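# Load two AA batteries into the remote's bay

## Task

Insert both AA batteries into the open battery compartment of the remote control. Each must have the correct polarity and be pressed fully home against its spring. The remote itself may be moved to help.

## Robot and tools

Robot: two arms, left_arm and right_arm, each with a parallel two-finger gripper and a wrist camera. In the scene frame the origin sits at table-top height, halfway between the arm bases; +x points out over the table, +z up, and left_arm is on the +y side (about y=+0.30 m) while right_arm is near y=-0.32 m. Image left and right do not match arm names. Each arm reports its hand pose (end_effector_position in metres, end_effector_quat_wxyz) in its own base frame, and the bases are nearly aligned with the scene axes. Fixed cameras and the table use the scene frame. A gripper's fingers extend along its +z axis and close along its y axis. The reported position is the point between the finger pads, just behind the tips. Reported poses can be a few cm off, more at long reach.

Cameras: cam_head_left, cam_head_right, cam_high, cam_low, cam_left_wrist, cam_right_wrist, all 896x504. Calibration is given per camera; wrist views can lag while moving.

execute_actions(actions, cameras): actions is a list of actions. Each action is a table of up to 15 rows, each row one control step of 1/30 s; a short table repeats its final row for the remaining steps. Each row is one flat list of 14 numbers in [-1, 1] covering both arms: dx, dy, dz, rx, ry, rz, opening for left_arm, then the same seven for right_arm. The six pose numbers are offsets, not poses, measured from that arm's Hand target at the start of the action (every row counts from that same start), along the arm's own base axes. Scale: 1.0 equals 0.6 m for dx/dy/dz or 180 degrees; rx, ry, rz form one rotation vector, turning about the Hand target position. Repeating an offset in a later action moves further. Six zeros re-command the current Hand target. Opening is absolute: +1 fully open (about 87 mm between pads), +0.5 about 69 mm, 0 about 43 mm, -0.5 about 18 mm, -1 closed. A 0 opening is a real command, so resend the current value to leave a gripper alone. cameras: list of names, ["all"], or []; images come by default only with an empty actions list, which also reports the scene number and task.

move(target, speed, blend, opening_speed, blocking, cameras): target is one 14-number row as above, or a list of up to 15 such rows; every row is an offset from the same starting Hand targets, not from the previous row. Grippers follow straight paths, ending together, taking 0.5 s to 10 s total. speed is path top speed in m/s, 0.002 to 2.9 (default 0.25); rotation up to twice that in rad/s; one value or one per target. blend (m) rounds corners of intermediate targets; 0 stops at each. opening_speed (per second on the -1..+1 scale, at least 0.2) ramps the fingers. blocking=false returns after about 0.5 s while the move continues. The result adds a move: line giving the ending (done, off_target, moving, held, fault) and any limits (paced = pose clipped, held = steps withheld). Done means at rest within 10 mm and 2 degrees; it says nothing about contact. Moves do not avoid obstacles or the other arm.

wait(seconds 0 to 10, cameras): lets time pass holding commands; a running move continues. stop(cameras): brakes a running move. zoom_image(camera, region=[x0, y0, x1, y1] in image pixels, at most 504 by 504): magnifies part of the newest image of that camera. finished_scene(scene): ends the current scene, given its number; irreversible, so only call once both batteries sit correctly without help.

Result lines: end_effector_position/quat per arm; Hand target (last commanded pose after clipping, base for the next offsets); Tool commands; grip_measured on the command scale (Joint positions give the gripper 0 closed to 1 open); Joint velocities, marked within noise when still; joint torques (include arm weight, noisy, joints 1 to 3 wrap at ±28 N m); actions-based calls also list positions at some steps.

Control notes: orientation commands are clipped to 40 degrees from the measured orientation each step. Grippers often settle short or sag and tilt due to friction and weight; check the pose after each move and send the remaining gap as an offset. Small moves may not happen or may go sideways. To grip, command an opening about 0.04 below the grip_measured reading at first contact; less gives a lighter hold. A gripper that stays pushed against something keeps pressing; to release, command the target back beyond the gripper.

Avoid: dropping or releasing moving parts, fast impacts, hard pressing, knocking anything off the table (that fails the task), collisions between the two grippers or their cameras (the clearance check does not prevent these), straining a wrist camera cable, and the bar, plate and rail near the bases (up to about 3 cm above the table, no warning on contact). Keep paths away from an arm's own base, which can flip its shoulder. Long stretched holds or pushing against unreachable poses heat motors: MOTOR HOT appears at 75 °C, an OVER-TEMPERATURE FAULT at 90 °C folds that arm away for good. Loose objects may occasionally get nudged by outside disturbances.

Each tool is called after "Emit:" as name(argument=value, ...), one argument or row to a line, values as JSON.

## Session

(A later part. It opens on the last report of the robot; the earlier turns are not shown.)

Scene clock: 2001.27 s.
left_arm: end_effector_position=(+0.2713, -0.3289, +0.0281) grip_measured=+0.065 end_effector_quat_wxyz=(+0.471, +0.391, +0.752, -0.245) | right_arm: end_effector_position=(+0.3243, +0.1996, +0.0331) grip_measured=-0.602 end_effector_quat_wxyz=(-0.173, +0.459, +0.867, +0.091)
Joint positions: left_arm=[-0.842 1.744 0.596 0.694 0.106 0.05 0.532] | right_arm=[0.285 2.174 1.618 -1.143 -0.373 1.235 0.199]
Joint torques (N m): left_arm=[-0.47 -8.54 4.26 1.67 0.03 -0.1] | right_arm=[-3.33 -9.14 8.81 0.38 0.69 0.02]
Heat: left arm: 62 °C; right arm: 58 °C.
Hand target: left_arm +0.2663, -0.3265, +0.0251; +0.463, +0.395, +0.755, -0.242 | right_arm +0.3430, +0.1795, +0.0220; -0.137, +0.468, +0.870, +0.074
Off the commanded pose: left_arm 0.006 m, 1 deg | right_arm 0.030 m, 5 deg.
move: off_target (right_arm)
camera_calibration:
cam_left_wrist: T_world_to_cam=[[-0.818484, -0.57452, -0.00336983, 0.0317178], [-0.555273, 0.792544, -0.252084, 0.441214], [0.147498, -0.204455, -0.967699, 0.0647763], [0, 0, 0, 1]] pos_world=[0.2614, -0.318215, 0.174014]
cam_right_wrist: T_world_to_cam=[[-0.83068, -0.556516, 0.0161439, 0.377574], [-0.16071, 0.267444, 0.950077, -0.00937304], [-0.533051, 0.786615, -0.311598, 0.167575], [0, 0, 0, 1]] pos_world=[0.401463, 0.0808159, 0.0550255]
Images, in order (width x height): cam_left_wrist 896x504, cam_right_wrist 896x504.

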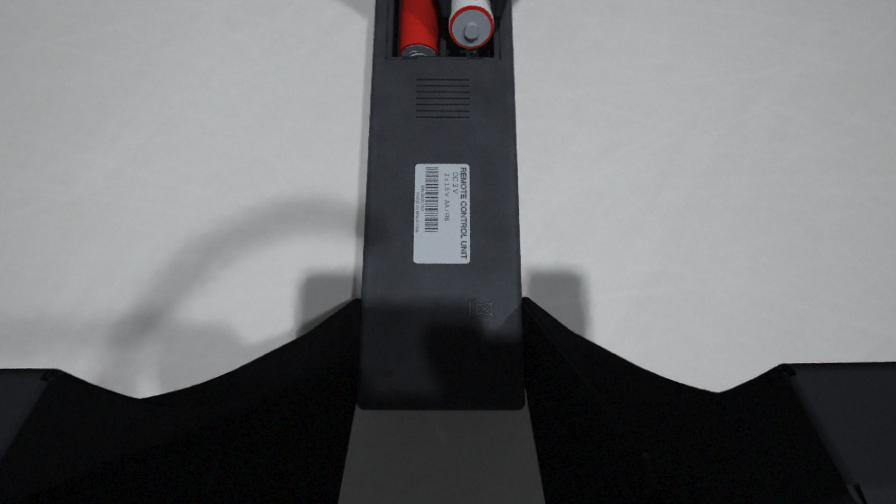

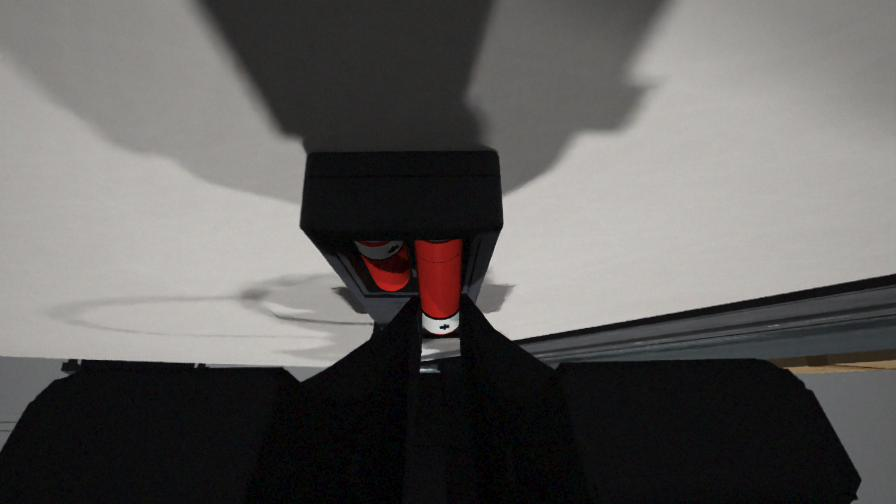

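Emit:
move(
  target=[0,0,0,0,0,0,0.0, 0.001,-0.001,-0.012,0,0,0,-0.75],
  speed=0.06,
)

Emit:
move(
  target=[0,0,0,0,0,0,0.0, 0.001,-0.001,-0.012,0,0,0,-0.75],
  speed=0.06,
  cameras=["cam_right_wrist","cam_left_wrist","cam_low"],
)

Emit:
zoom_image(
  camera="cam_left_wrist",
  region=[350, 0, 550, 110],
)

Scene clock: 2005.97 s.
left_arm: end_effector_position=(+0.2713, -0.3289, +0.0281) grip_measured=+0.065 end_effector_quat_wxyz=(+0.471, +0.391, +0.752, -0.245) | right_arm: end_effector_position=(+0.3240, +0.2001, +0.0320) grip_measured=-0.602 end_effector_quat_wxyz=(-0.177, +0.459, +0.866, +0.092)
Joint positions: left_arm=[-0.842 1.744 0.596 0.694 0.106 0.05 0.532] | right_arm=[0.283 2.179 1.618 -1.143 -0.38 1.233 0.199]
Joint torques (N m): left_arm=[-0.38 -8.44 4.26 1.69 0.07 -0.03] | right_arm=[-3.36 -8.7 7.71 0.58 0.77 0.02]
Heat: left arm: 62 °C; right arm: 58 °C.
Hand target: left_arm +0.2663, -0.3265, +0.0251; +0.463, +0.395, +0.755, -0.242 | right_arm +0.3437, +0.1789, +0.0148; -0.137, +0.468, +0.870, +0.074
Off the commanded pose: left_arm 0.006 m, 1 deg | right_arm 0.034 m, 5 deg.
move: off_target (right_arm)

Scene clock: 2006.73 s.
left_arm: end_effector_position=(+0.2713, -0.3289, +0.0281) grip_measured=+0.065 end_effector_quat_wxyz=(+0.471, +0.391, +0.752, -0.245) | right_arm: end_effector_position=(+0.3238, +0.2006, +0.0305) grip_measured=-0.602 end_effector_quat_wxyz=(-0.182, +0.459, +0.865, +0.094)
Joint positions: left_arm=[-0.842 1.744 0.596 0.694 0.106 0.05 0.532] | right_arm=[0.281 2.186 1.618 -1.142 -0.39 1.229 0.199]
Joint torques (N m): left_arm=[-0.43 -8.44 4.27 1.66 0.05 -0.1] | right_arm=[-3.33 -8.39 6.72 0.77 0.88 0.02]
Heat: left arm: 62 °C; right arm: 58 °C.
Hand target: left_arm +0.2663, -0.3265, +0.0251; +0.463, +0.395, +0.755, -0.242 | right_arm +0.3443, +0.1783, +0.0077; -0.137, +0.468, +0.870, +0.074
Off the commanded pose: left_arm 0.006 m, 1 deg | right_arm 0.038 m, 6 deg.
move: off_target (right_arm)
camera_calibration:
cam_left_wrist: T_world_to_cam=[[-0.818484, -0.57452, -0.00336983, 0.0317178], [-0.555273, 0.792544, -0.252084, 0.441214], [0.147498, -0.204455, -0.967699, 0.0647763], [0, 0, 0, 1]] pos_world=[0.2614, -0.318215, 0.174014]
cam_right_wrist: T_world_to_cam=[[-0.830755, -0.556325, 0.0186904, 0.377629], [-0.148009, 0.253139, 0.956041, -0.00871035], [-0.5366, 0.791469, -0.292637, 0.165321], [0, 0, 0, 1]] pos_world=[0.40114, 0.0814432, 0.0496485]
Images, in order (width x height): cam_low 896x504, cam_left_wrist 896x504, cam_right_wrist 896x504.

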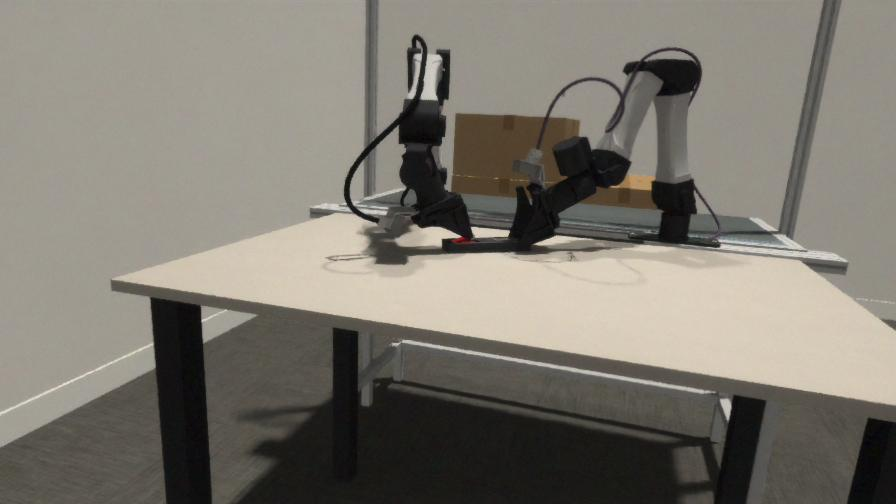

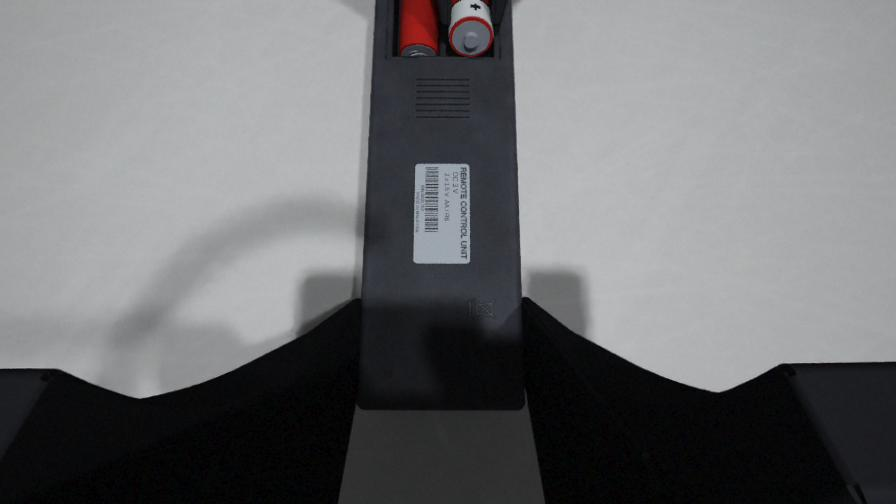

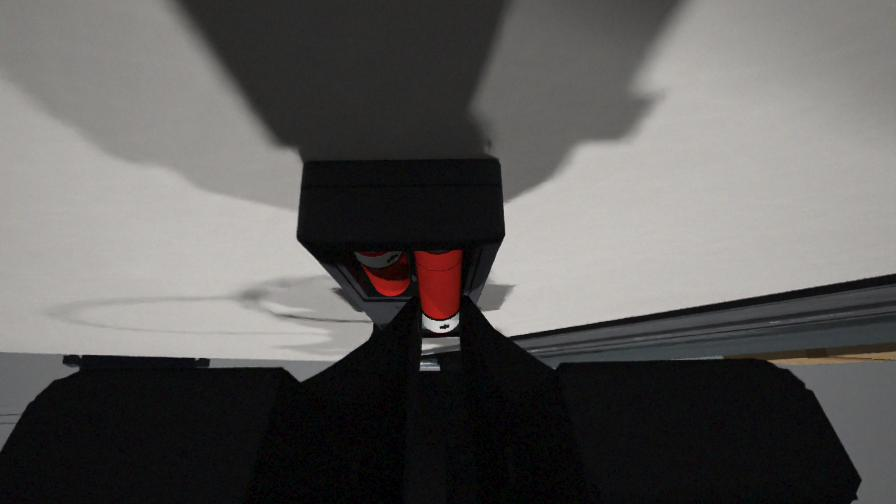

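Scaled by 2.520.

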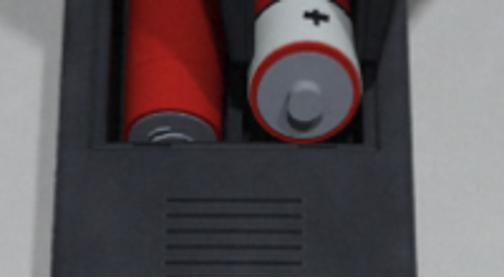

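Emit:
zoom_image(
  camera="cam_right_wrist",
  region=[290, 150, 520, 350],
)

Scaled by 2.191.

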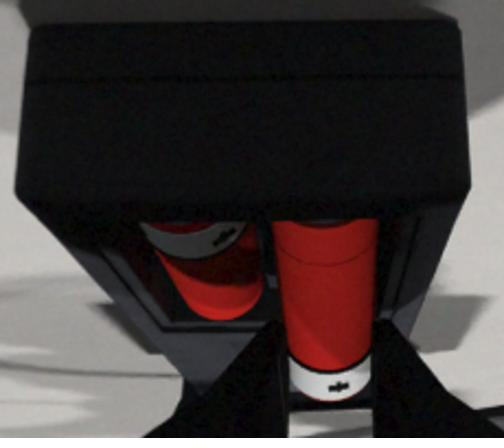

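Emit:
move(
  target=[0,0,0,0,0,0,0.0, 0.002,-0.003,-0.014,0,0,0,-0.75],
  speed=0.06,
)

Emit:
move(
  target=[0,0,0,0,0,0,0.0, 0.002,-0.003,-0.014,0,0,0,-0.75],
  speed=0.06,
  cameras=["cam_left_wrist"],
)

Emit:
zoom_image(
  camera="cam_left_wrist",
  region=[350, 0, 550, 110],
)

Scene clock: 2047.23 s.
left_arm: end_effector_position=(+0.2713, -0.3289, +0.0281) grip_measured=+0.065 end_effector_quat_wxyz=(+0.471, +0.391, +0.752, -0.245) | right_arm: end_effector_position=(+0.3240, +0.2005, +0.0301) grip_measured=-0.602 end_effector_quat_wxyz=(-0.189, +0.459, +0.863, +0.100)
Joint positions: left_arm=[-0.842 1.744 0.596 0.694 0.106 0.05 0.532] | right_arm=[0.274 2.192 1.618 -1.141 -0.407 1.221 0.199]
Joint torques (N m): left_arm=[-0.23 -8.43 4.29 1.77 0.09 -0.03] | right_arm=[-3.17 -7.73 5.83 0.96 1.06 0.05]
Heat: left arm: 64 °C; right arm: 57 °C.
Hand target: left_arm +0.2663, -0.3265, +0.0251; +0.463, +0.395, +0.755, -0.242 | right_arm +0.3455, +0.1766, -0.0008; -0.137, +0.468, +0.870, +0.074
Off the commanded pose: left_arm 0.006 m, 1 deg | right_arm 0.045 m, 7 deg.
move: off_target (right_arm)

Scene clock: 2048.03 s.
left_arm: end_effector_position=(+0.2713, -0.3289, +0.0281) grip_measured=+0.065 end_effector_quat_wxyz=(+0.471, +0.391, +0.752, -0.245) | right_arm: end_effector_position=(+0.3241, +0.2005, +0.0297) grip_measured=-0.602 end_effector_quat_wxyz=(-0.197, +0.458, +0.860, +0.106)
Joint positions: left_arm=[-0.842 1.744 0.596 0.694 0.106 0.05 0.532] | right_arm=[0.267 2.199 1.618 -1.141 -0.426 1.212 0.199]
Joint torques (N m): left_arm=[-0.47 -8.54 4.52 1.69 0.07 -0.06] | right_arm=[-3 -7.09 5.05 1.14 1.24 0.07]
Heat: left arm: 64 °C; right arm: 57 °C.
Hand target: left_arm +0.2663, -0.3265, +0.0251; +0.463, +0.395, +0.755, -0.242 | right_arm +0.3467, +0.1747, -0.0092; -0.137, +0.468, +0.870, +0.074
Off the commanded pose: left_arm 0.006 m, 1 deg | right_arm 0.052 m, 8 deg.
move: off_target (right_arm)
camera_calibration:
cam_left_wrist: T_world_to_cam=[[-0.818484, -0.57452, -0.00336983, 0.0317178], [-0.555273, 0.792544, -0.252084, 0.441214], [0.147498, -0.204455, -0.967699, 0.0647763], [0, 0, 0, 1]] pos_world=[0.2614, -0.318215, 0.174014]
Images, in order (width x height): cam_left_wrist 896x504.

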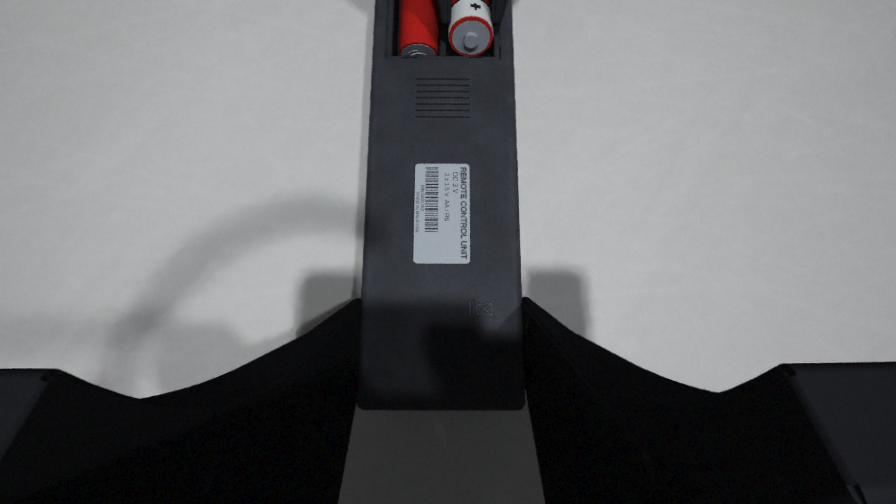

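Scaled by 2.520.

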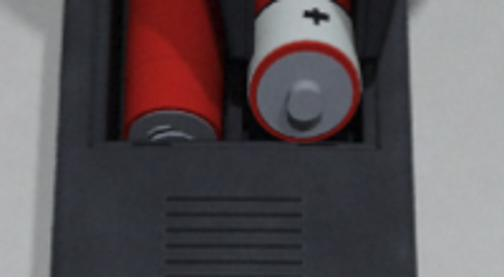

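Emit:
move(
  target=[0,0,0,0,0,0,0.0, 0,0,0,0,0,0,-0.42],
  speed=0.06,
  opening_speed=0.4,
  cameras=["cam_left_wrist"],
)

Emit:
zoom_image(
  camera="cam_left_wrist",
  region=[350, 0, 550, 110],
)

Scene clock: 2051.60 s.
left_arm: end_effector_position=(+0.2708, -0.3282, +0.0270) grip_measured=+0.065 end_effector_quat_wxyz=(+0.469, +0.391, +0.753, -0.244) | right_arm: end_effector_position=(+0.3310, +0.1955, +0.0267) grip_measured=-0.420 end_effector_quat_wxyz=(-0.190, +0.464, +0.858, +0.111)
Joint positions: left_arm=[-0.842 1.744 0.596 0.689 0.105 0.05 0.532] | right_arm=[0.25 2.204 1.618 -1.123 -0.423 1.212 0.29]
Joint torques (N m): left_arm=[-0.36 -8.53 4.34 1.77 0.07 -0.09] | right_arm=[-1.46 -7.36 5.19 1 1.21 0.06]
Heat: left arm: 64 °C; right arm: 56 °C.
Hand target: left_arm +0.2662, -0.3265, +0.0251; +0.463, +0.395, +0.755, -0.242 | right_arm +0.3467, +0.1748, -0.0092; -0.137, +0.468, +0.870, +0.074
Off the commanded pose: left_arm 0.005 m, 1 deg | right_arm 0.044 m, 8 deg.
move: off_target (right_arm)
camera_calibration:
cam_left_wrist: T_world_to_cam=[[-0.81826, -0.574841, -0.00286095, 0.0314658], [-0.556519, 0.793407, -0.246561, 0.44058], [0.144003, -0.200159, -0.969123, 0.0662315], [0, 0, 0, 1]] pos_world=[0.261401, -0.318214, 0.172906]
Images, in order (width x height): cam_left_wrist 896x504.

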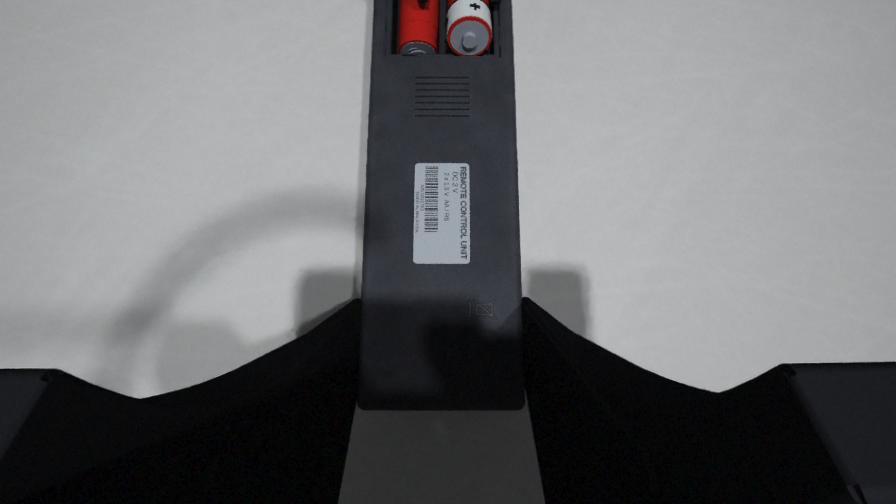

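Scaled by 2.520.

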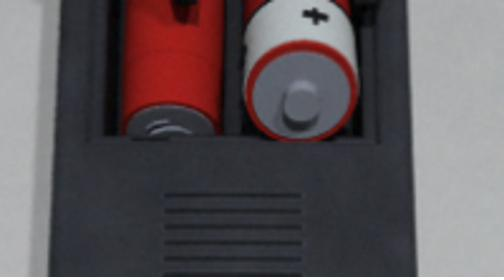

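Emit:
move(
  target=[0,0,0,0,0,0,0.0, -0.02,0.026,0.15,0,0,0,-0.42],
  speed=0.08,
  cameras=["cam_left_wrist","cam_right_wrist","cam_low"],
)

Emit:
zoom_image(
  camera="cam_left_wrist",
  region=[350, 0, 550, 110],
)

Emit:
zoom_image(
  camera="cam_low",
  region=[400, 220, 520, 280],
)

Scene clock: 2057.17 s.
left_arm: end_effector_position=(+0.2708, -0.3282, +0.0269) grip_measured=+0.065 end_effector_quat_wxyz=(+0.468, +0.391, +0.753, -0.244) | right_arm: end_effector_position=(+0.3311, +0.1889, +0.0666) grip_measured=-0.420 end_effector_quat_wxyz=(-0.153, +0.467, +0.868, +0.068)
Joint positions: left_arm=[-0.842 1.744 0.596 0.688 0.105 0.05 0.532] | right_arm=[0.276 2.151 1.741 -1.292 -0.312 1.242 0.29]
Joint torques (N m): left_arm=[-0.53 -8.59 4.55 1.71 0.05 -0.04] | right_arm=[0.42 -13.6 8.77 0.02 0.02 0.26]
Heat: left arm: 64 °C; right arm: 56 °C.
Hand target: left_arm +0.2663, -0.3265, +0.0251; +0.463, +0.395, +0.755, -0.242 | right_arm +0.3347, +0.1903, +0.0808; -0.137, +0.468, +0.870, +0.074
Off the commanded pose: left_arm 0.005 m, 1 deg | right_arm 0.015 m, 2 deg.
move: off_target (right_arm)
camera_calibration:
cam_left_wrist: T_world_to_cam=[[-0.818257, -0.574846, -0.00278404, 0.03145], [-0.556601, 0.793479, -0.246144, 0.440527], [0.143704, -0.19986, -0.969229, 0.0663256], [0, 0, 0, 1]] pos_world=[0.261401, -0.318214, 0.172806]
cam_right_wrist: T_world_to_cam=[[-0.834833, -0.549085, 0.0394886, 0.375222], [-0.170003, 0.32537, 0.930179, -0.0437933], [-0.523596, 0.769831, -0.364976, 0.193629], [0, 0, 0, 1]] pos_world=[0.407187, 0.071216, 0.0965886]
Images, in order (width x height): cam_low 896x504, cam_left_wrist 896x504, cam_right_wrist 896x504.

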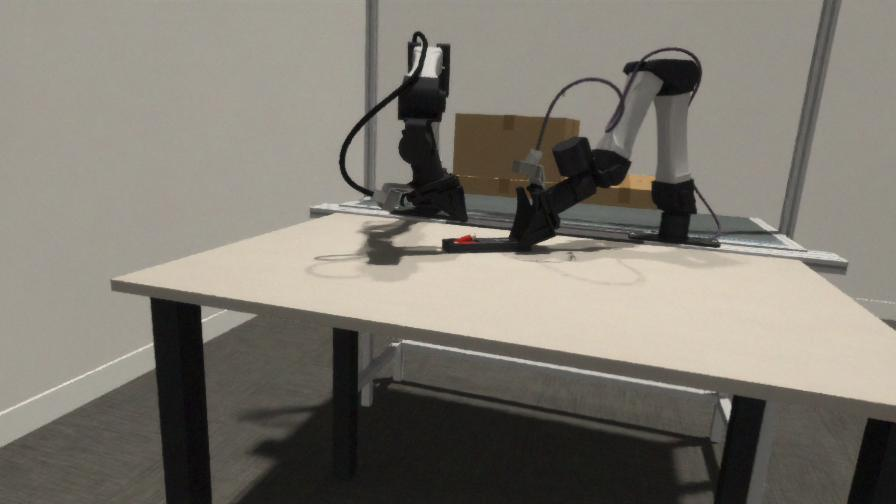

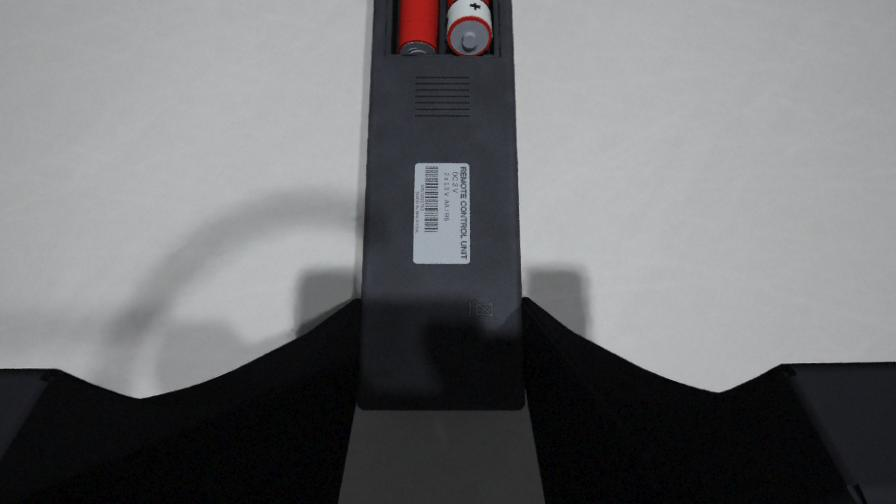

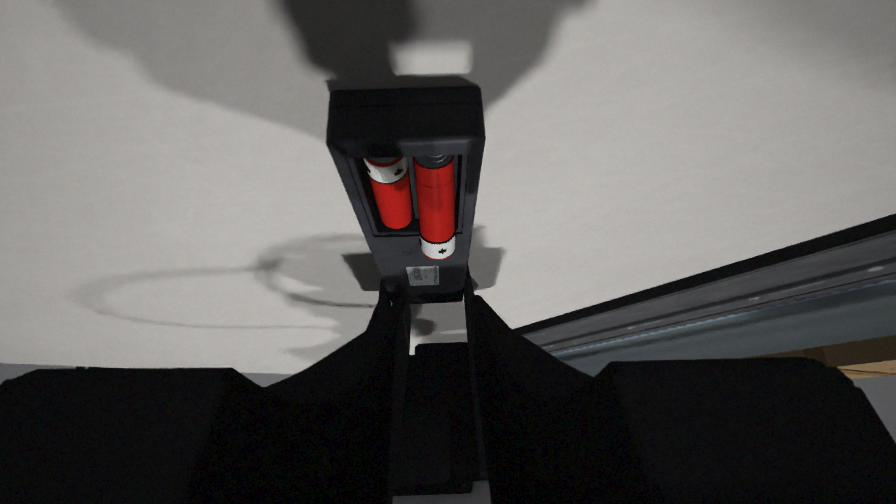

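Scaled by 2.520.

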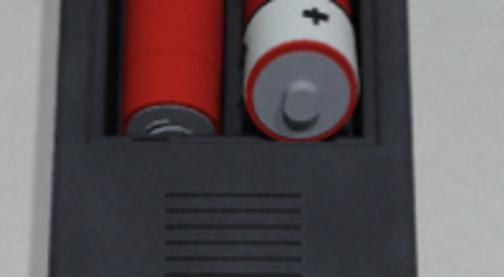

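Scaled by 4.200.

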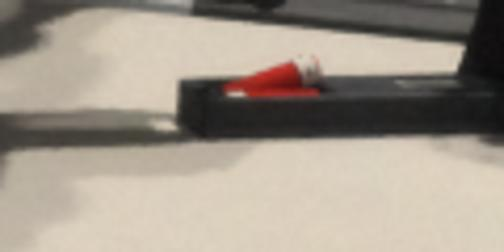

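Emit:
move(
  target=[
    [0,0,0,0,0,0,0.0, -0.01,0.015,0.02,0,0,0,-0.75],
    [0,0,0,0,0,0,0.0, -0.0518,0.0793,0.007,0,0,0,-0.75],
  ],
  speed=0.12,
  cameras=["cam_left_wrist","cam_right_wrist"],
)

Emit:
zoom_image(
  camera="cam_left_wrist",
  region=[350, 0, 550, 110],
)

Scene clock: 2077.97 s.
left_arm: end_effector_position=(+0.2708, -0.3282, +0.0269) grip_measured=+0.065 end_effector_quat_wxyz=(+0.468, +0.391, +0.753, -0.244) | right_arm: end_effector_position=(+0.3026, +0.2378, +0.0755) grip_measured=-0.750 end_effector_quat_wxyz=(-0.148, +0.464, +0.871, +0.062)
Joint positions: left_arm=[-0.842 1.744 0.596 0.688 0.105 0.05 0.532] | right_arm=[0.423 2.093 1.694 -1.258 -0.311 1.388 0.125]
Joint torques (N m): left_arm=[-0.43 -8.38 4.29 1.73 0.03 -0.11] | right_arm=[-0.14 -13.9 5.5 0.38 -0.09 0.27]
Heat: left arm: 62 °C; right arm: 63 °C.
Hand target: left_arm +0.2663, -0.3265, +0.0251; +0.463, +0.395, +0.755, -0.242 | right_arm +0.3036, +0.2379, +0.0850; -0.137, +0.468, +0.870, +0.074
Off the commanded pose: left_arm 0.005 m, 1 deg | right_arm 0.010 m, 2 deg.
move: done
camera_calibration:
cam_left_wrist: T_world_to_cam=[[-0.818257, -0.574846, -0.00278404, 0.03145], [-0.556601, 0.793479, -0.246144, 0.440527], [0.143704, -0.19986, -0.969229, 0.0663256], [0, 0, 0, 1]] pos_world=[0.261401, -0.318214, 0.172806]
cam_right_wrist: T_world_to_cam=[[-0.830306, -0.555641, 0.0430671, 0.377795], [-0.17779, 0.337328, 0.924446, -0.0728569], [-0.528188, 0.759916, -0.378873, 0.149116], [0, 0, 0, 1]] pos_world=[0.379494, 0.121179, 0.107578]
Images, in order (width x height): cam_left_wrist 896x504, cam_right_wrist 896x504.

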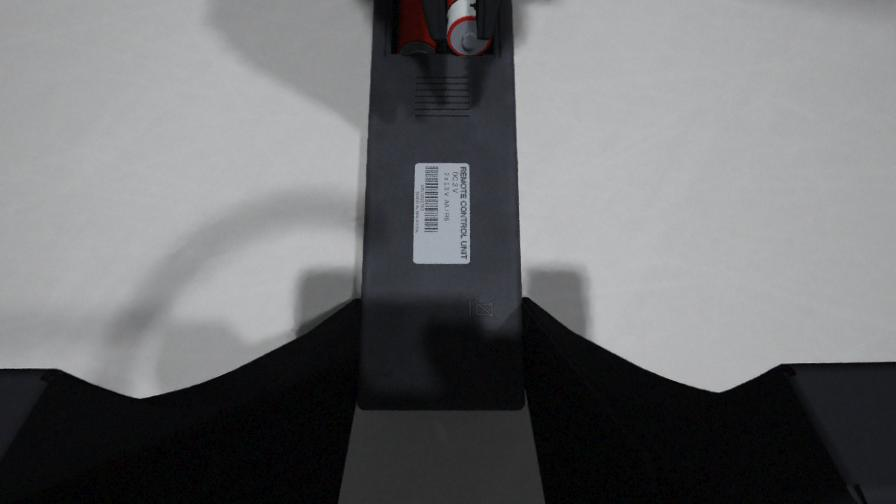

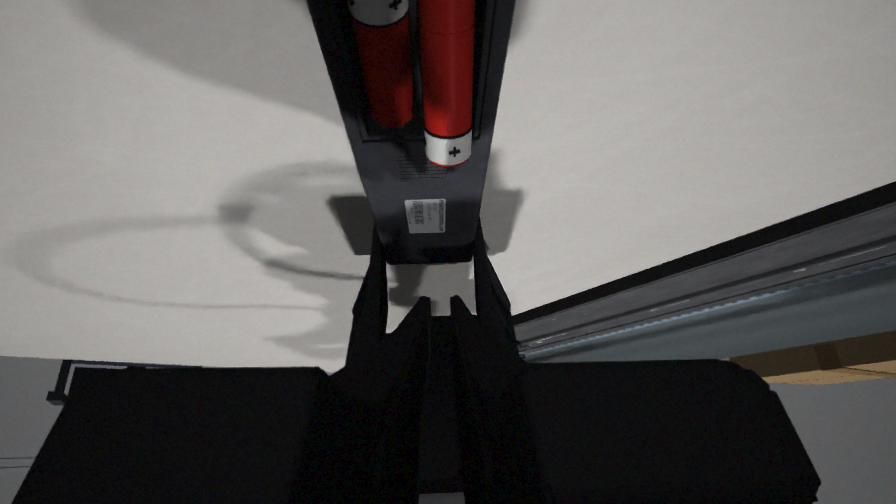

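Scaled by 2.520.

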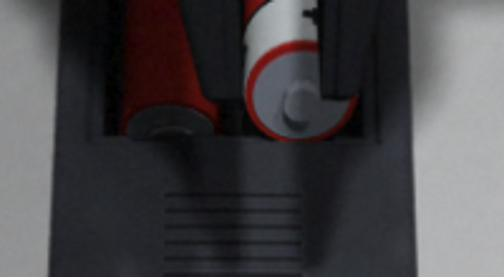

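Emit:
move(
  target=[0,0,0,0,0,0,0.0, -0.0056,-0.0037,-0.055,0,0,0,-0.75],
  speed=0.08,
  cameras=["cam_left_wrist","cam_right_wrist"],
)

Emit:
zoom_image(
  camera="cam_left_wrist",
  region=[350, 0, 550, 110],
)

Scene clock: 2086.53 s.
left_arm: end_effector_position=(+0.2708, -0.3282, +0.0269) grip_measured=+0.065 end_effector_quat_wxyz=(+0.468, +0.391, +0.753, -0.244) | right_arm: end_effector_position=(+0.2991, +0.2362, +0.0478) grip_measured=-0.750 end_effector_quat_wxyz=(-0.144, +0.463, +0.872, +0.068)
Joint positions: left_arm=[-0.842 1.744 0.596 0.688 0.105 0.05 0.532] | right_arm=[0.423 2.088 1.576 -1.131 -0.311 1.389 0.125]
Joint torques (N m): left_arm=[-0.1 -8.66 4.38 1.72 -0.06 -0.06] | right_arm=[-0.31 -12.41 5.44 0.4 -0.09 0.24]
Heat: left arm: 62 °C; right arm: 63 °C.
Hand target: left_arm +0.2663, -0.3265, +0.0251; +0.463, +0.395, +0.755, -0.242 | right_arm +0.3003, +0.2357, +0.0520; -0.137, +0.468, +0.870, +0.074
Off the commanded pose: left_arm 0.005 m, 1 deg | right_arm 0.004 m, 1 deg.
move: done
camera_calibration:
cam_left_wrist: T_world_to_cam=[[-0.818257, -0.574846, -0.00278404, 0.03145], [-0.556601, 0.793479, -0.246144, 0.440527], [0.143704, -0.19986, -0.969229, 0.0663256], [0, 0, 0, 1]] pos_world=[0.261401, -0.318214, 0.172806]
cam_right_wrist: T_world_to_cam=[[-0.831165, -0.555268, 0.0290139, 0.376027], [-0.18958, 0.332058, 0.924011, -0.0425857], [-0.522708, 0.762505, -0.381263, 0.135928], [0, 0, 0, 1]] pos_world=[0.375518, 0.119291, 0.080264]
Images, in order (width x height): cam_left_wrist 896x504, cam_right_wrist 896x504.

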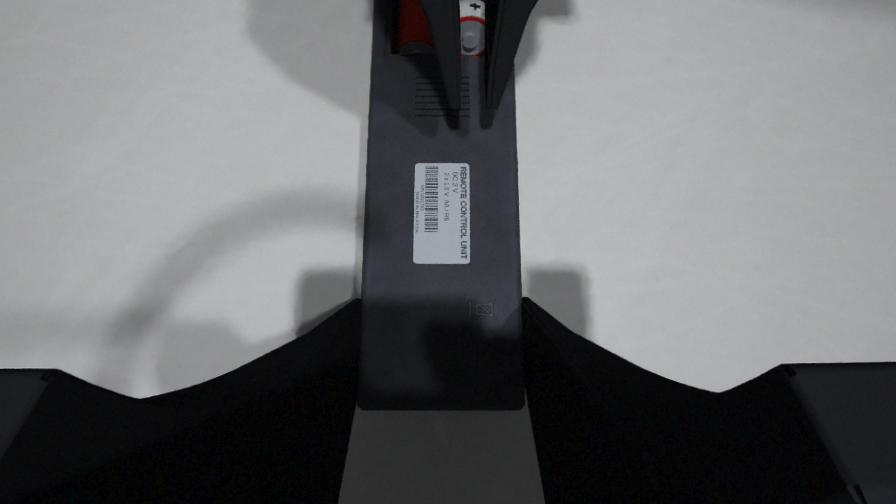

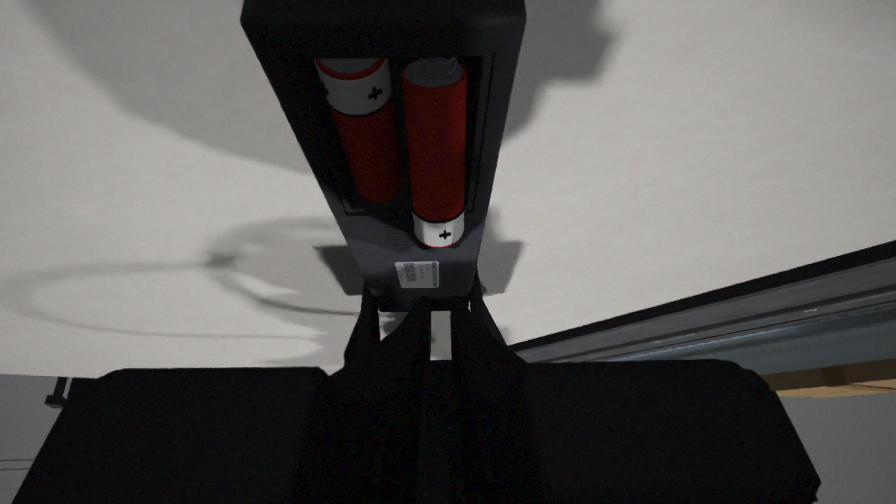

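Scaled by 2.520.

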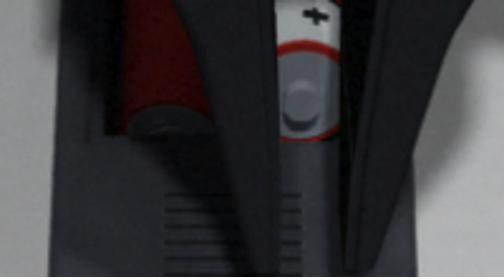

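Emit:
move(
  target=[0,0,0,0,0,0,0.0, 0,0,-0.018,0,0,0,-0.75],
  speed=0.06,
)

Scene clock: 2092.40 s.
left_arm: end_effector_position=(+0.2708, -0.3282, +0.0269) grip_measured=+0.065 end_effector_quat_wxyz=(+0.468, +0.391, +0.753, -0.244) | right_arm: end_effector_position=(+0.2998, +0.2365, +0.0411) grip_measured=-0.750 end_effector_quat_wxyz=(-0.140, +0.463, +0.872, +0.072)
Joint positions: left_arm=[-0.842 1.744 0.596 0.688 0.105 0.05 0.532] | right_arm=[0.423 2.088 1.55 -1.092 -0.311 1.389 0.125]
Joint torques (N m): left_arm=[-0.43 -8.43 4.27 1.69 0.09 -0.04] | right_arm=[-0.31 -11.33 5.42 0.41 -0.09 0.23]
Heat: left arm: 62 °C; right arm: 63 °C.
Hand target: left_arm +0.2663, -0.3265, +0.0251; +0.463, +0.395, +0.755, -0.242 | right_arm +0.3002, +0.2357, +0.0412; -0.137, +0.468, +0.870, +0.074
Off the commanded pose: left_arm 0.005 m, 1 deg | right_arm 0.001 m, 1 deg.
move: done

Emit:
move(
  target=[0,0,0,0,0,0,0.0, 0,0,-0.0135,0,0,0,-0.75],
  speed=0.06,
)

Emit:
move(
  target=[0,0,0,0,0,0,0.0, 0.0115,-0.0174,0,0,0,0,-0.75],
  speed=0.06,
  cameras=["cam_left_wrist","cam_right_wrist"],
)

Emit:
zoom_image(
  camera="cam_left_wrist",
  region=[350, 0, 550, 110],
)

Scene clock: 2097.67 s.
left_arm: end_effector_position=(+0.2708, -0.3282, +0.0269) grip_measured=+0.065 end_effector_quat_wxyz=(+0.468, +0.391, +0.753, -0.244) | right_arm: end_effector_position=(+0.3006, +0.2369, +0.0364) grip_measured=-0.750 end_effector_quat_wxyz=(-0.137, +0.462, +0.873, +0.076)
Joint positions: left_arm=[-0.842 1.744 0.596 0.688 0.105 0.05 0.532] | right_arm=[0.423 2.088 1.531 -1.063 -0.311 1.389 0.125]
Joint torques (N m): left_arm=[-0.31 -8.47 4.31 1.75 0.11 -0.1] | right_arm=[-0.31 -10.44 5.39 0.45 -0.1 0.24]
Heat: left arm: 62 °C; right arm: 62 °C.
Hand target: left_arm +0.2663, -0.3265, +0.0251; +0.463, +0.395, +0.755, -0.242 | right_arm +0.3003, +0.2357, +0.0332; -0.137, +0.468, +0.870, +0.074
Off the commanded pose: left_arm 0.005 m, 1 deg | right_arm 0.003 m, 1 deg.
move: done

Scene clock: 2098.53 s.
left_arm: end_effector_position=(+0.2708, -0.3282, +0.0269) grip_measured=+0.065 end_effector_quat_wxyz=(+0.468, +0.391, +0.753, -0.244) | right_arm: end_effector_position=(+0.3066, +0.2281, +0.0364) grip_measured=-0.750 end_effector_quat_wxyz=(-0.136, +0.469, +0.869, +0.079)
Joint positions: left_arm=[-0.842 1.744 0.596 0.688 0.105 0.05 0.532] | right_arm=[0.395 2.088 1.531 -1.063 -0.311 1.377 0.125]
Joint torques (N m): left_arm=[-0.25 -8.44 4.1 1.84 0.07 -0.07] | right_arm=[-0.66 -9.47 6.97 0.3 -0.08 0.02]
Heat: left arm: 62 °C; right arm: 62 °C.
Hand target: left_arm +0.2663, -0.3265, +0.0251; +0.463, +0.395, +0.755, -0.242 | right_arm +0.3072, +0.2253, +0.0332; -0.137, +0.468, +0.870, +0.074
Off the commanded pose: left_arm 0.005 m, 1 deg | right_arm 0.004 m, 1 deg.
move: done
camera_calibration:
cam_left_wrist: T_world_to_cam=[[-0.818257, -0.574846, -0.00278404, 0.03145], [-0.556601, 0.793479, -0.246144, 0.440527], [0.143704, -0.19986, -0.969229, 0.0663256], [0, 0, 0, 1]] pos_world=[0.261401, -0.318214, 0.172806]
cam_right_wrist: T_world_to_cam=[[-0.840688, -0.541506, 0.0039061, 0.378833], [-0.205341, 0.325449, 0.922994, -0.0215362], [-0.501078, 0.775148, -0.384795, 0.132129], [0, 0, 0, 1]] pos_world=[0.380265, 0.10973, 0.0692407]
Images, in order (width x height): cam_left_wrist 896x504, cam_right_wrist 896x504.

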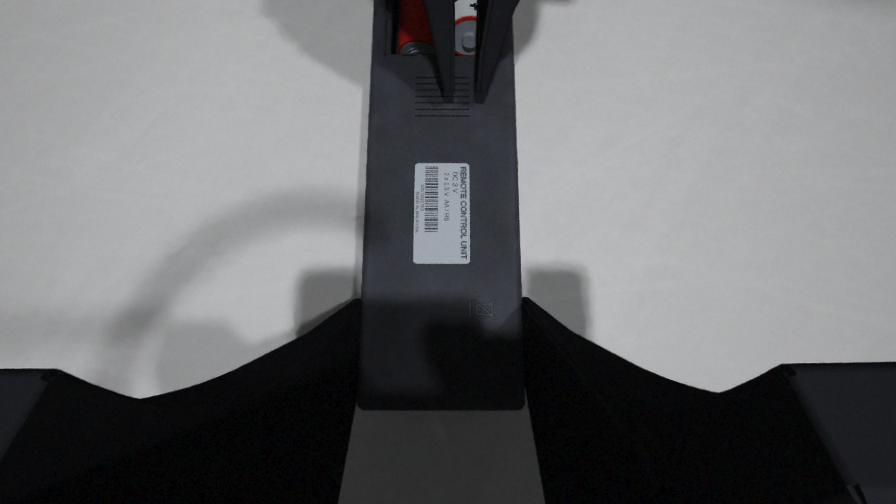

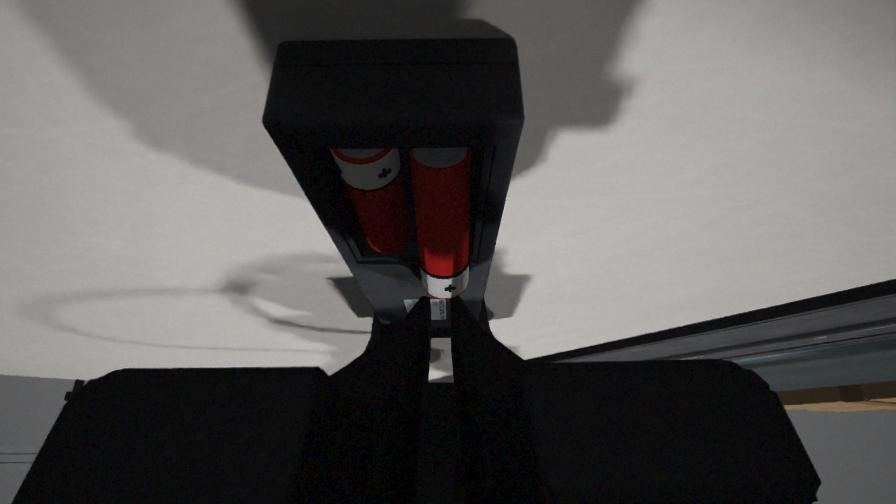

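Scaled by 2.520.

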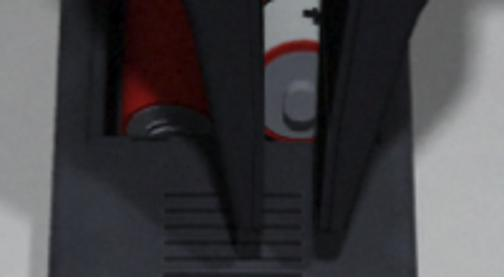

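Emit:
move(
  target=[0,0,0,0,0,0,0.0, 0.0035,-0.0078,-0.008,0,0,0,-0.75],
  speed=0.06,
)

Emit:
move(
  target=[0,0,0,0,0,0,0.0, 0.0063,-0.0106,0,0,0,0,-0.75],
  speed=0.06,
)

Emit:
move(
  target=[0,0,0,0,0,0,0.0, 0.0068,-0.0109,0,0,0,0,-0.75],
  speed=0.06,
  cameras=["cam_left_wrist","cam_right_wrist"],
)

Emit:
zoom_image(
  camera="cam_left_wrist",
  region=[350, 0, 550, 110],
)

Scene clock: 2104.37 s.
left_arm: end_effector_position=(+0.2708, -0.3282, +0.0269) grip_measured=+0.065 end_effector_quat_wxyz=(+0.468, +0.391, +0.753, -0.244) | right_arm: end_effector_position=(+0.3088, +0.2243, +0.0364) grip_measured=-0.750 end_effector_quat_wxyz=(-0.135, +0.468, +0.870, +0.081)
Joint positions: left_arm=[-0.842 1.744 0.596 0.688 0.105 0.05 0.532] | right_arm=[0.383 2.088 1.531 -1.063 -0.311 1.363 0.125]
Joint torques (N m): left_arm=[-0.35 -8.49 4.25 1.69 0.07 -0.08] | right_arm=[-0.83 -8.77 6.19 0.42 -0.07 0.04]
Heat: left arm: 62 °C; right arm: 61 °C.
Hand target: left_arm +0.2663, -0.3265, +0.0251; +0.463, +0.395, +0.755, -0.242 | right_arm +0.3093, +0.2206, +0.0284; -0.137, +0.468, +0.870, +0.074
Off the commanded pose: left_arm 0.005 m, 1 deg | right_arm 0.009 m, 1 deg.
move: done

Scene clock: 2105.17 s.
left_arm: end_effector_position=(+0.2708, -0.3282, +0.0269) grip_measured=+0.065 end_effector_quat_wxyz=(+0.468, +0.391, +0.753, -0.244) | right_arm: end_effector_position=(+0.3100, +0.2210, +0.0358) grip_measured=-0.750 end_effector_quat_wxyz=(-0.138, +0.465, +0.870, +0.084)
Joint positions: left_arm=[-0.842 1.744 0.596 0.688 0.105 0.05 0.532] | right_arm=[0.371 2.092 1.531 -1.064 -0.32 1.343 0.125]
Joint torques (N m): left_arm=[-0.36 -8.64 4.41 1.78 0.1 -0.11] | right_arm=[-1.46 -8.61 7.09 0.32 0.04 0]
Heat: left arm: 62 °C; right arm: 61 °C.
Hand target: left_arm +0.2663, -0.3265, +0.0251; +0.463, +0.395, +0.755, -0.242 | right_arm +0.3131, +0.2142, +0.0283; -0.137, +0.468, +0.870, +0.074
Off the commanded pose: left_arm 0.005 m, 1 deg | right_arm 0.010 m, 1 deg.
move: done

Scene clock: 2105.97 s.
left_arm: end_effector_position=(+0.2708, -0.3282, +0.0269) grip_measured=+0.065 end_effector_quat_wxyz=(+0.468, +0.391, +0.753, -0.244) | right_arm: end_effector_position=(+0.3107, +0.2193, +0.0367) grip_measured=-0.750 end_effector_quat_wxyz=(-0.147, +0.463, +0.869, +0.092)
Joint positions: left_arm=[-0.842 1.744 0.596 0.688 0.105 0.05 0.532] | right_arm=[0.356 2.096 1.531 -1.066 -0.344 1.325 0.125]
Joint torques (N m): left_arm=[-0.4 -8.57 4.34 1.72 0.06 -0.12] | right_arm=[-1.91 -8.43 8.09 0.23 0.3 0.01]
Heat: left arm: 62 °C; right arm: 61 °C.
Hand target: left_arm +0.2663, -0.3265, +0.0251; +0.463, +0.395, +0.755, -0.242 | right_arm +0.3172, +0.2077, +0.0284; -0.137, +0.468, +0.870, +0.074
Off the commanded pose: left_arm 0.005 m, 1 deg | right_arm 0.016 m, 2 deg.
move: off_target (right_arm)
camera_calibration:
cam_left_wrist: T_world_to_cam=[[-0.818257, -0.574846, -0.00278404, 0.03145], [-0.556601, 0.793479, -0.246144, 0.440527], [0.143704, -0.19986, -0.969229, 0.0663256], [0, 0, 0, 1]] pos_world=[0.261401, -0.318214, 0.172806]
cam_right_wrist: T_world_to_cam=[[-0.835903, -0.548803, -0.00897549, 0.377955], [-0.201291, 0.291299, 0.935215, -0.0122936], [-0.510634, 0.783556, -0.353967, 0.141177], [0, 0, 0, 1]] pos_world=[0.385549, 0.100384, 0.0648614]
Images, in order (width x height): cam_left_wrist 896x504, cam_right_wrist 896x504.

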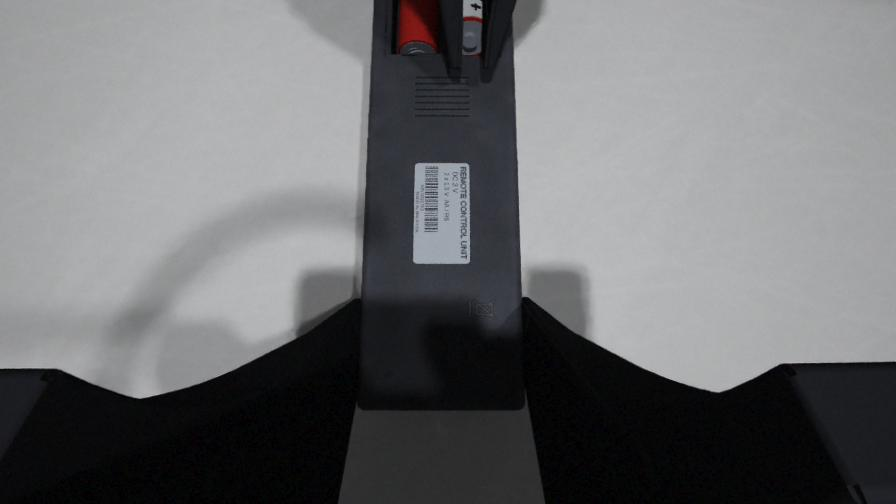

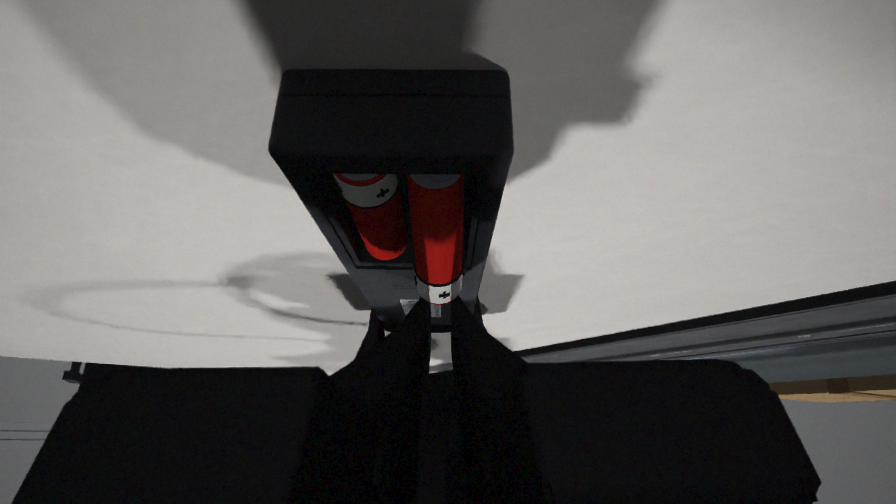

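Scaled by 2.520.

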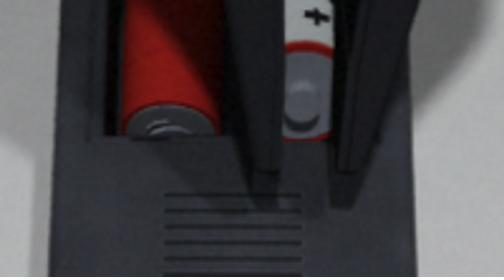

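Emit:
move(
  target=[0,0,0,0,0,0,0.0, 0.0075,-0.0104,-0.014,0,0,0,-0.75],
  speed=0.06,
)

Emit:
move(
  target=[0,0,0,0,0,0,0.0, 0.0075,-0.0104,-0.004,0,0,0,-0.75],
  speed=0.06,
  cameras=["cam_left_wrist","cam_right_wrist"],
)

Emit:
zoom_image(
  camera="cam_left_wrist",
  region=[350, 0, 550, 110],
)

Scene clock: 2109.60 s.
left_arm: end_effector_position=(+0.2708, -0.3282, +0.0269) grip_measured=+0.065 end_effector_quat_wxyz=(+0.468, +0.391, +0.753, -0.244) | right_arm: end_effector_position=(+0.3110, +0.2187, +0.0366) grip_measured=-0.750 end_effector_quat_wxyz=(-0.161, +0.461, +0.867, +0.102)
Joint positions: left_arm=[-0.842 1.744 0.596 0.688 0.105 0.05 0.532] | right_arm=[0.341 2.106 1.531 -1.066 -0.378 1.305 0.125]
Joint torques (N m): left_arm=[-0.32 -8.51 4.59 1.7 0.05 -0.09] | right_arm=[-2.25 -7.65 7.69 0.37 0.67 0]
Heat: left arm: 62 °C; right arm: 61 °C.
Hand target: left_arm +0.2663, -0.3265, +0.0251; +0.463, +0.395, +0.755, -0.242 | right_arm +0.3217, +0.2015, +0.0200; -0.137, +0.468, +0.870, +0.074
Off the commanded pose: left_arm 0.005 m, 1 deg | right_arm 0.026 m, 4 deg.
move: off_target (right_arm)

Scene clock: 2110.40 s.
left_arm: end_effector_position=(+0.2708, -0.3282, +0.0269) grip_measured=+0.065 end_effector_quat_wxyz=(+0.468, +0.391, +0.753, -0.244) | right_arm: end_effector_position=(+0.3117, +0.2173, +0.0369) grip_measured=-0.750 end_effector_quat_wxyz=(-0.171, +0.458, +0.866, +0.106)
Joint positions: left_arm=[-0.842 1.744 0.596 0.688 0.105 0.05 0.532] | right_arm=[0.33 2.119 1.542 -1.079 -0.397 1.286 0.125]
Joint torques (N m): left_arm=[-0.39 -8.5 4.3 1.71 0.06 -0.03] | right_arm=[-2.93 -7.82 7.61 0.43 0.88 0]
Heat: left arm: 62 °C; right arm: 60 °C.
Hand target: left_arm +0.2663, -0.3265, +0.0251; +0.463, +0.395, +0.755, -0.242 | right_arm +0.3261, +0.1952, +0.0176; -0.137, +0.468, +0.870, +0.074
Off the commanded pose: left_arm 0.005 m, 1 deg | right_arm 0.033 m, 5 deg.
move: off_target (right_arm)
camera_calibration:
cam_left_wrist: T_world_to_cam=[[-0.818257, -0.574846, -0.00278404, 0.03145], [-0.556601, 0.793479, -0.246144, 0.440527], [0.143704, -0.19986, -0.969229, 0.0663256], [0, 0, 0, 1]] pos_world=[0.261401, -0.318214, 0.172806]
cam_right_wrist: T_world_to_cam=[[-0.832924, -0.553255, -0.0120883, 0.377893], [-0.175725, 0.243713, 0.953795, -0.0100043], [-0.524746, 0.796563, -0.300215, 0.142918], [0, 0, 0, 1]] pos_world=[0.387994, 0.0976663, 0.0570162]
Images, in order (width x height): cam_left_wrist 896x504, cam_right_wrist 896x504.

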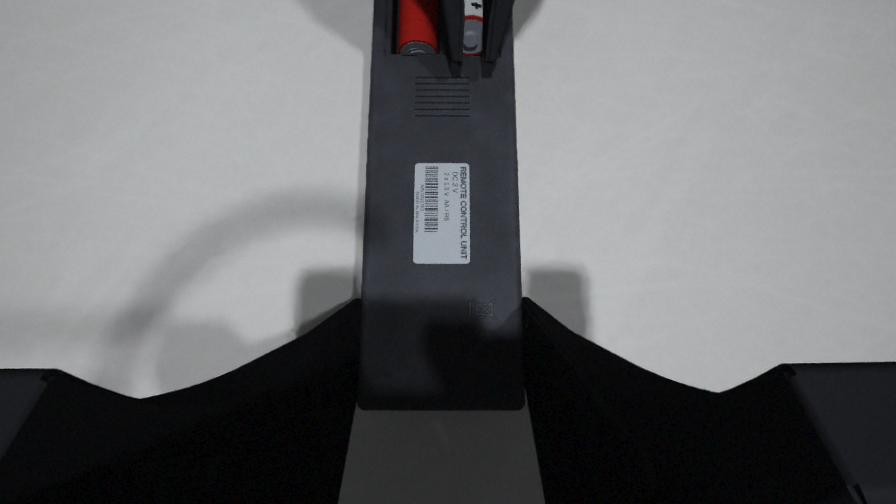

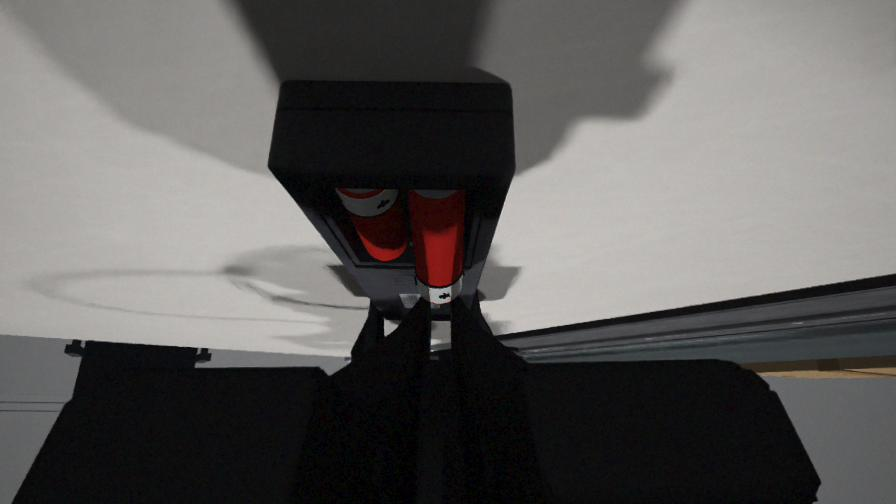

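Scaled by 2.520.

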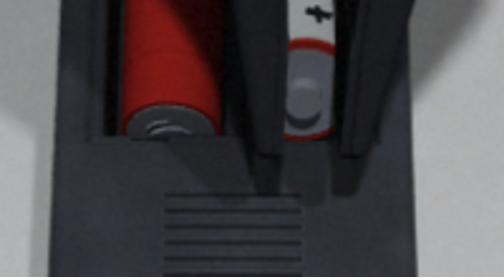

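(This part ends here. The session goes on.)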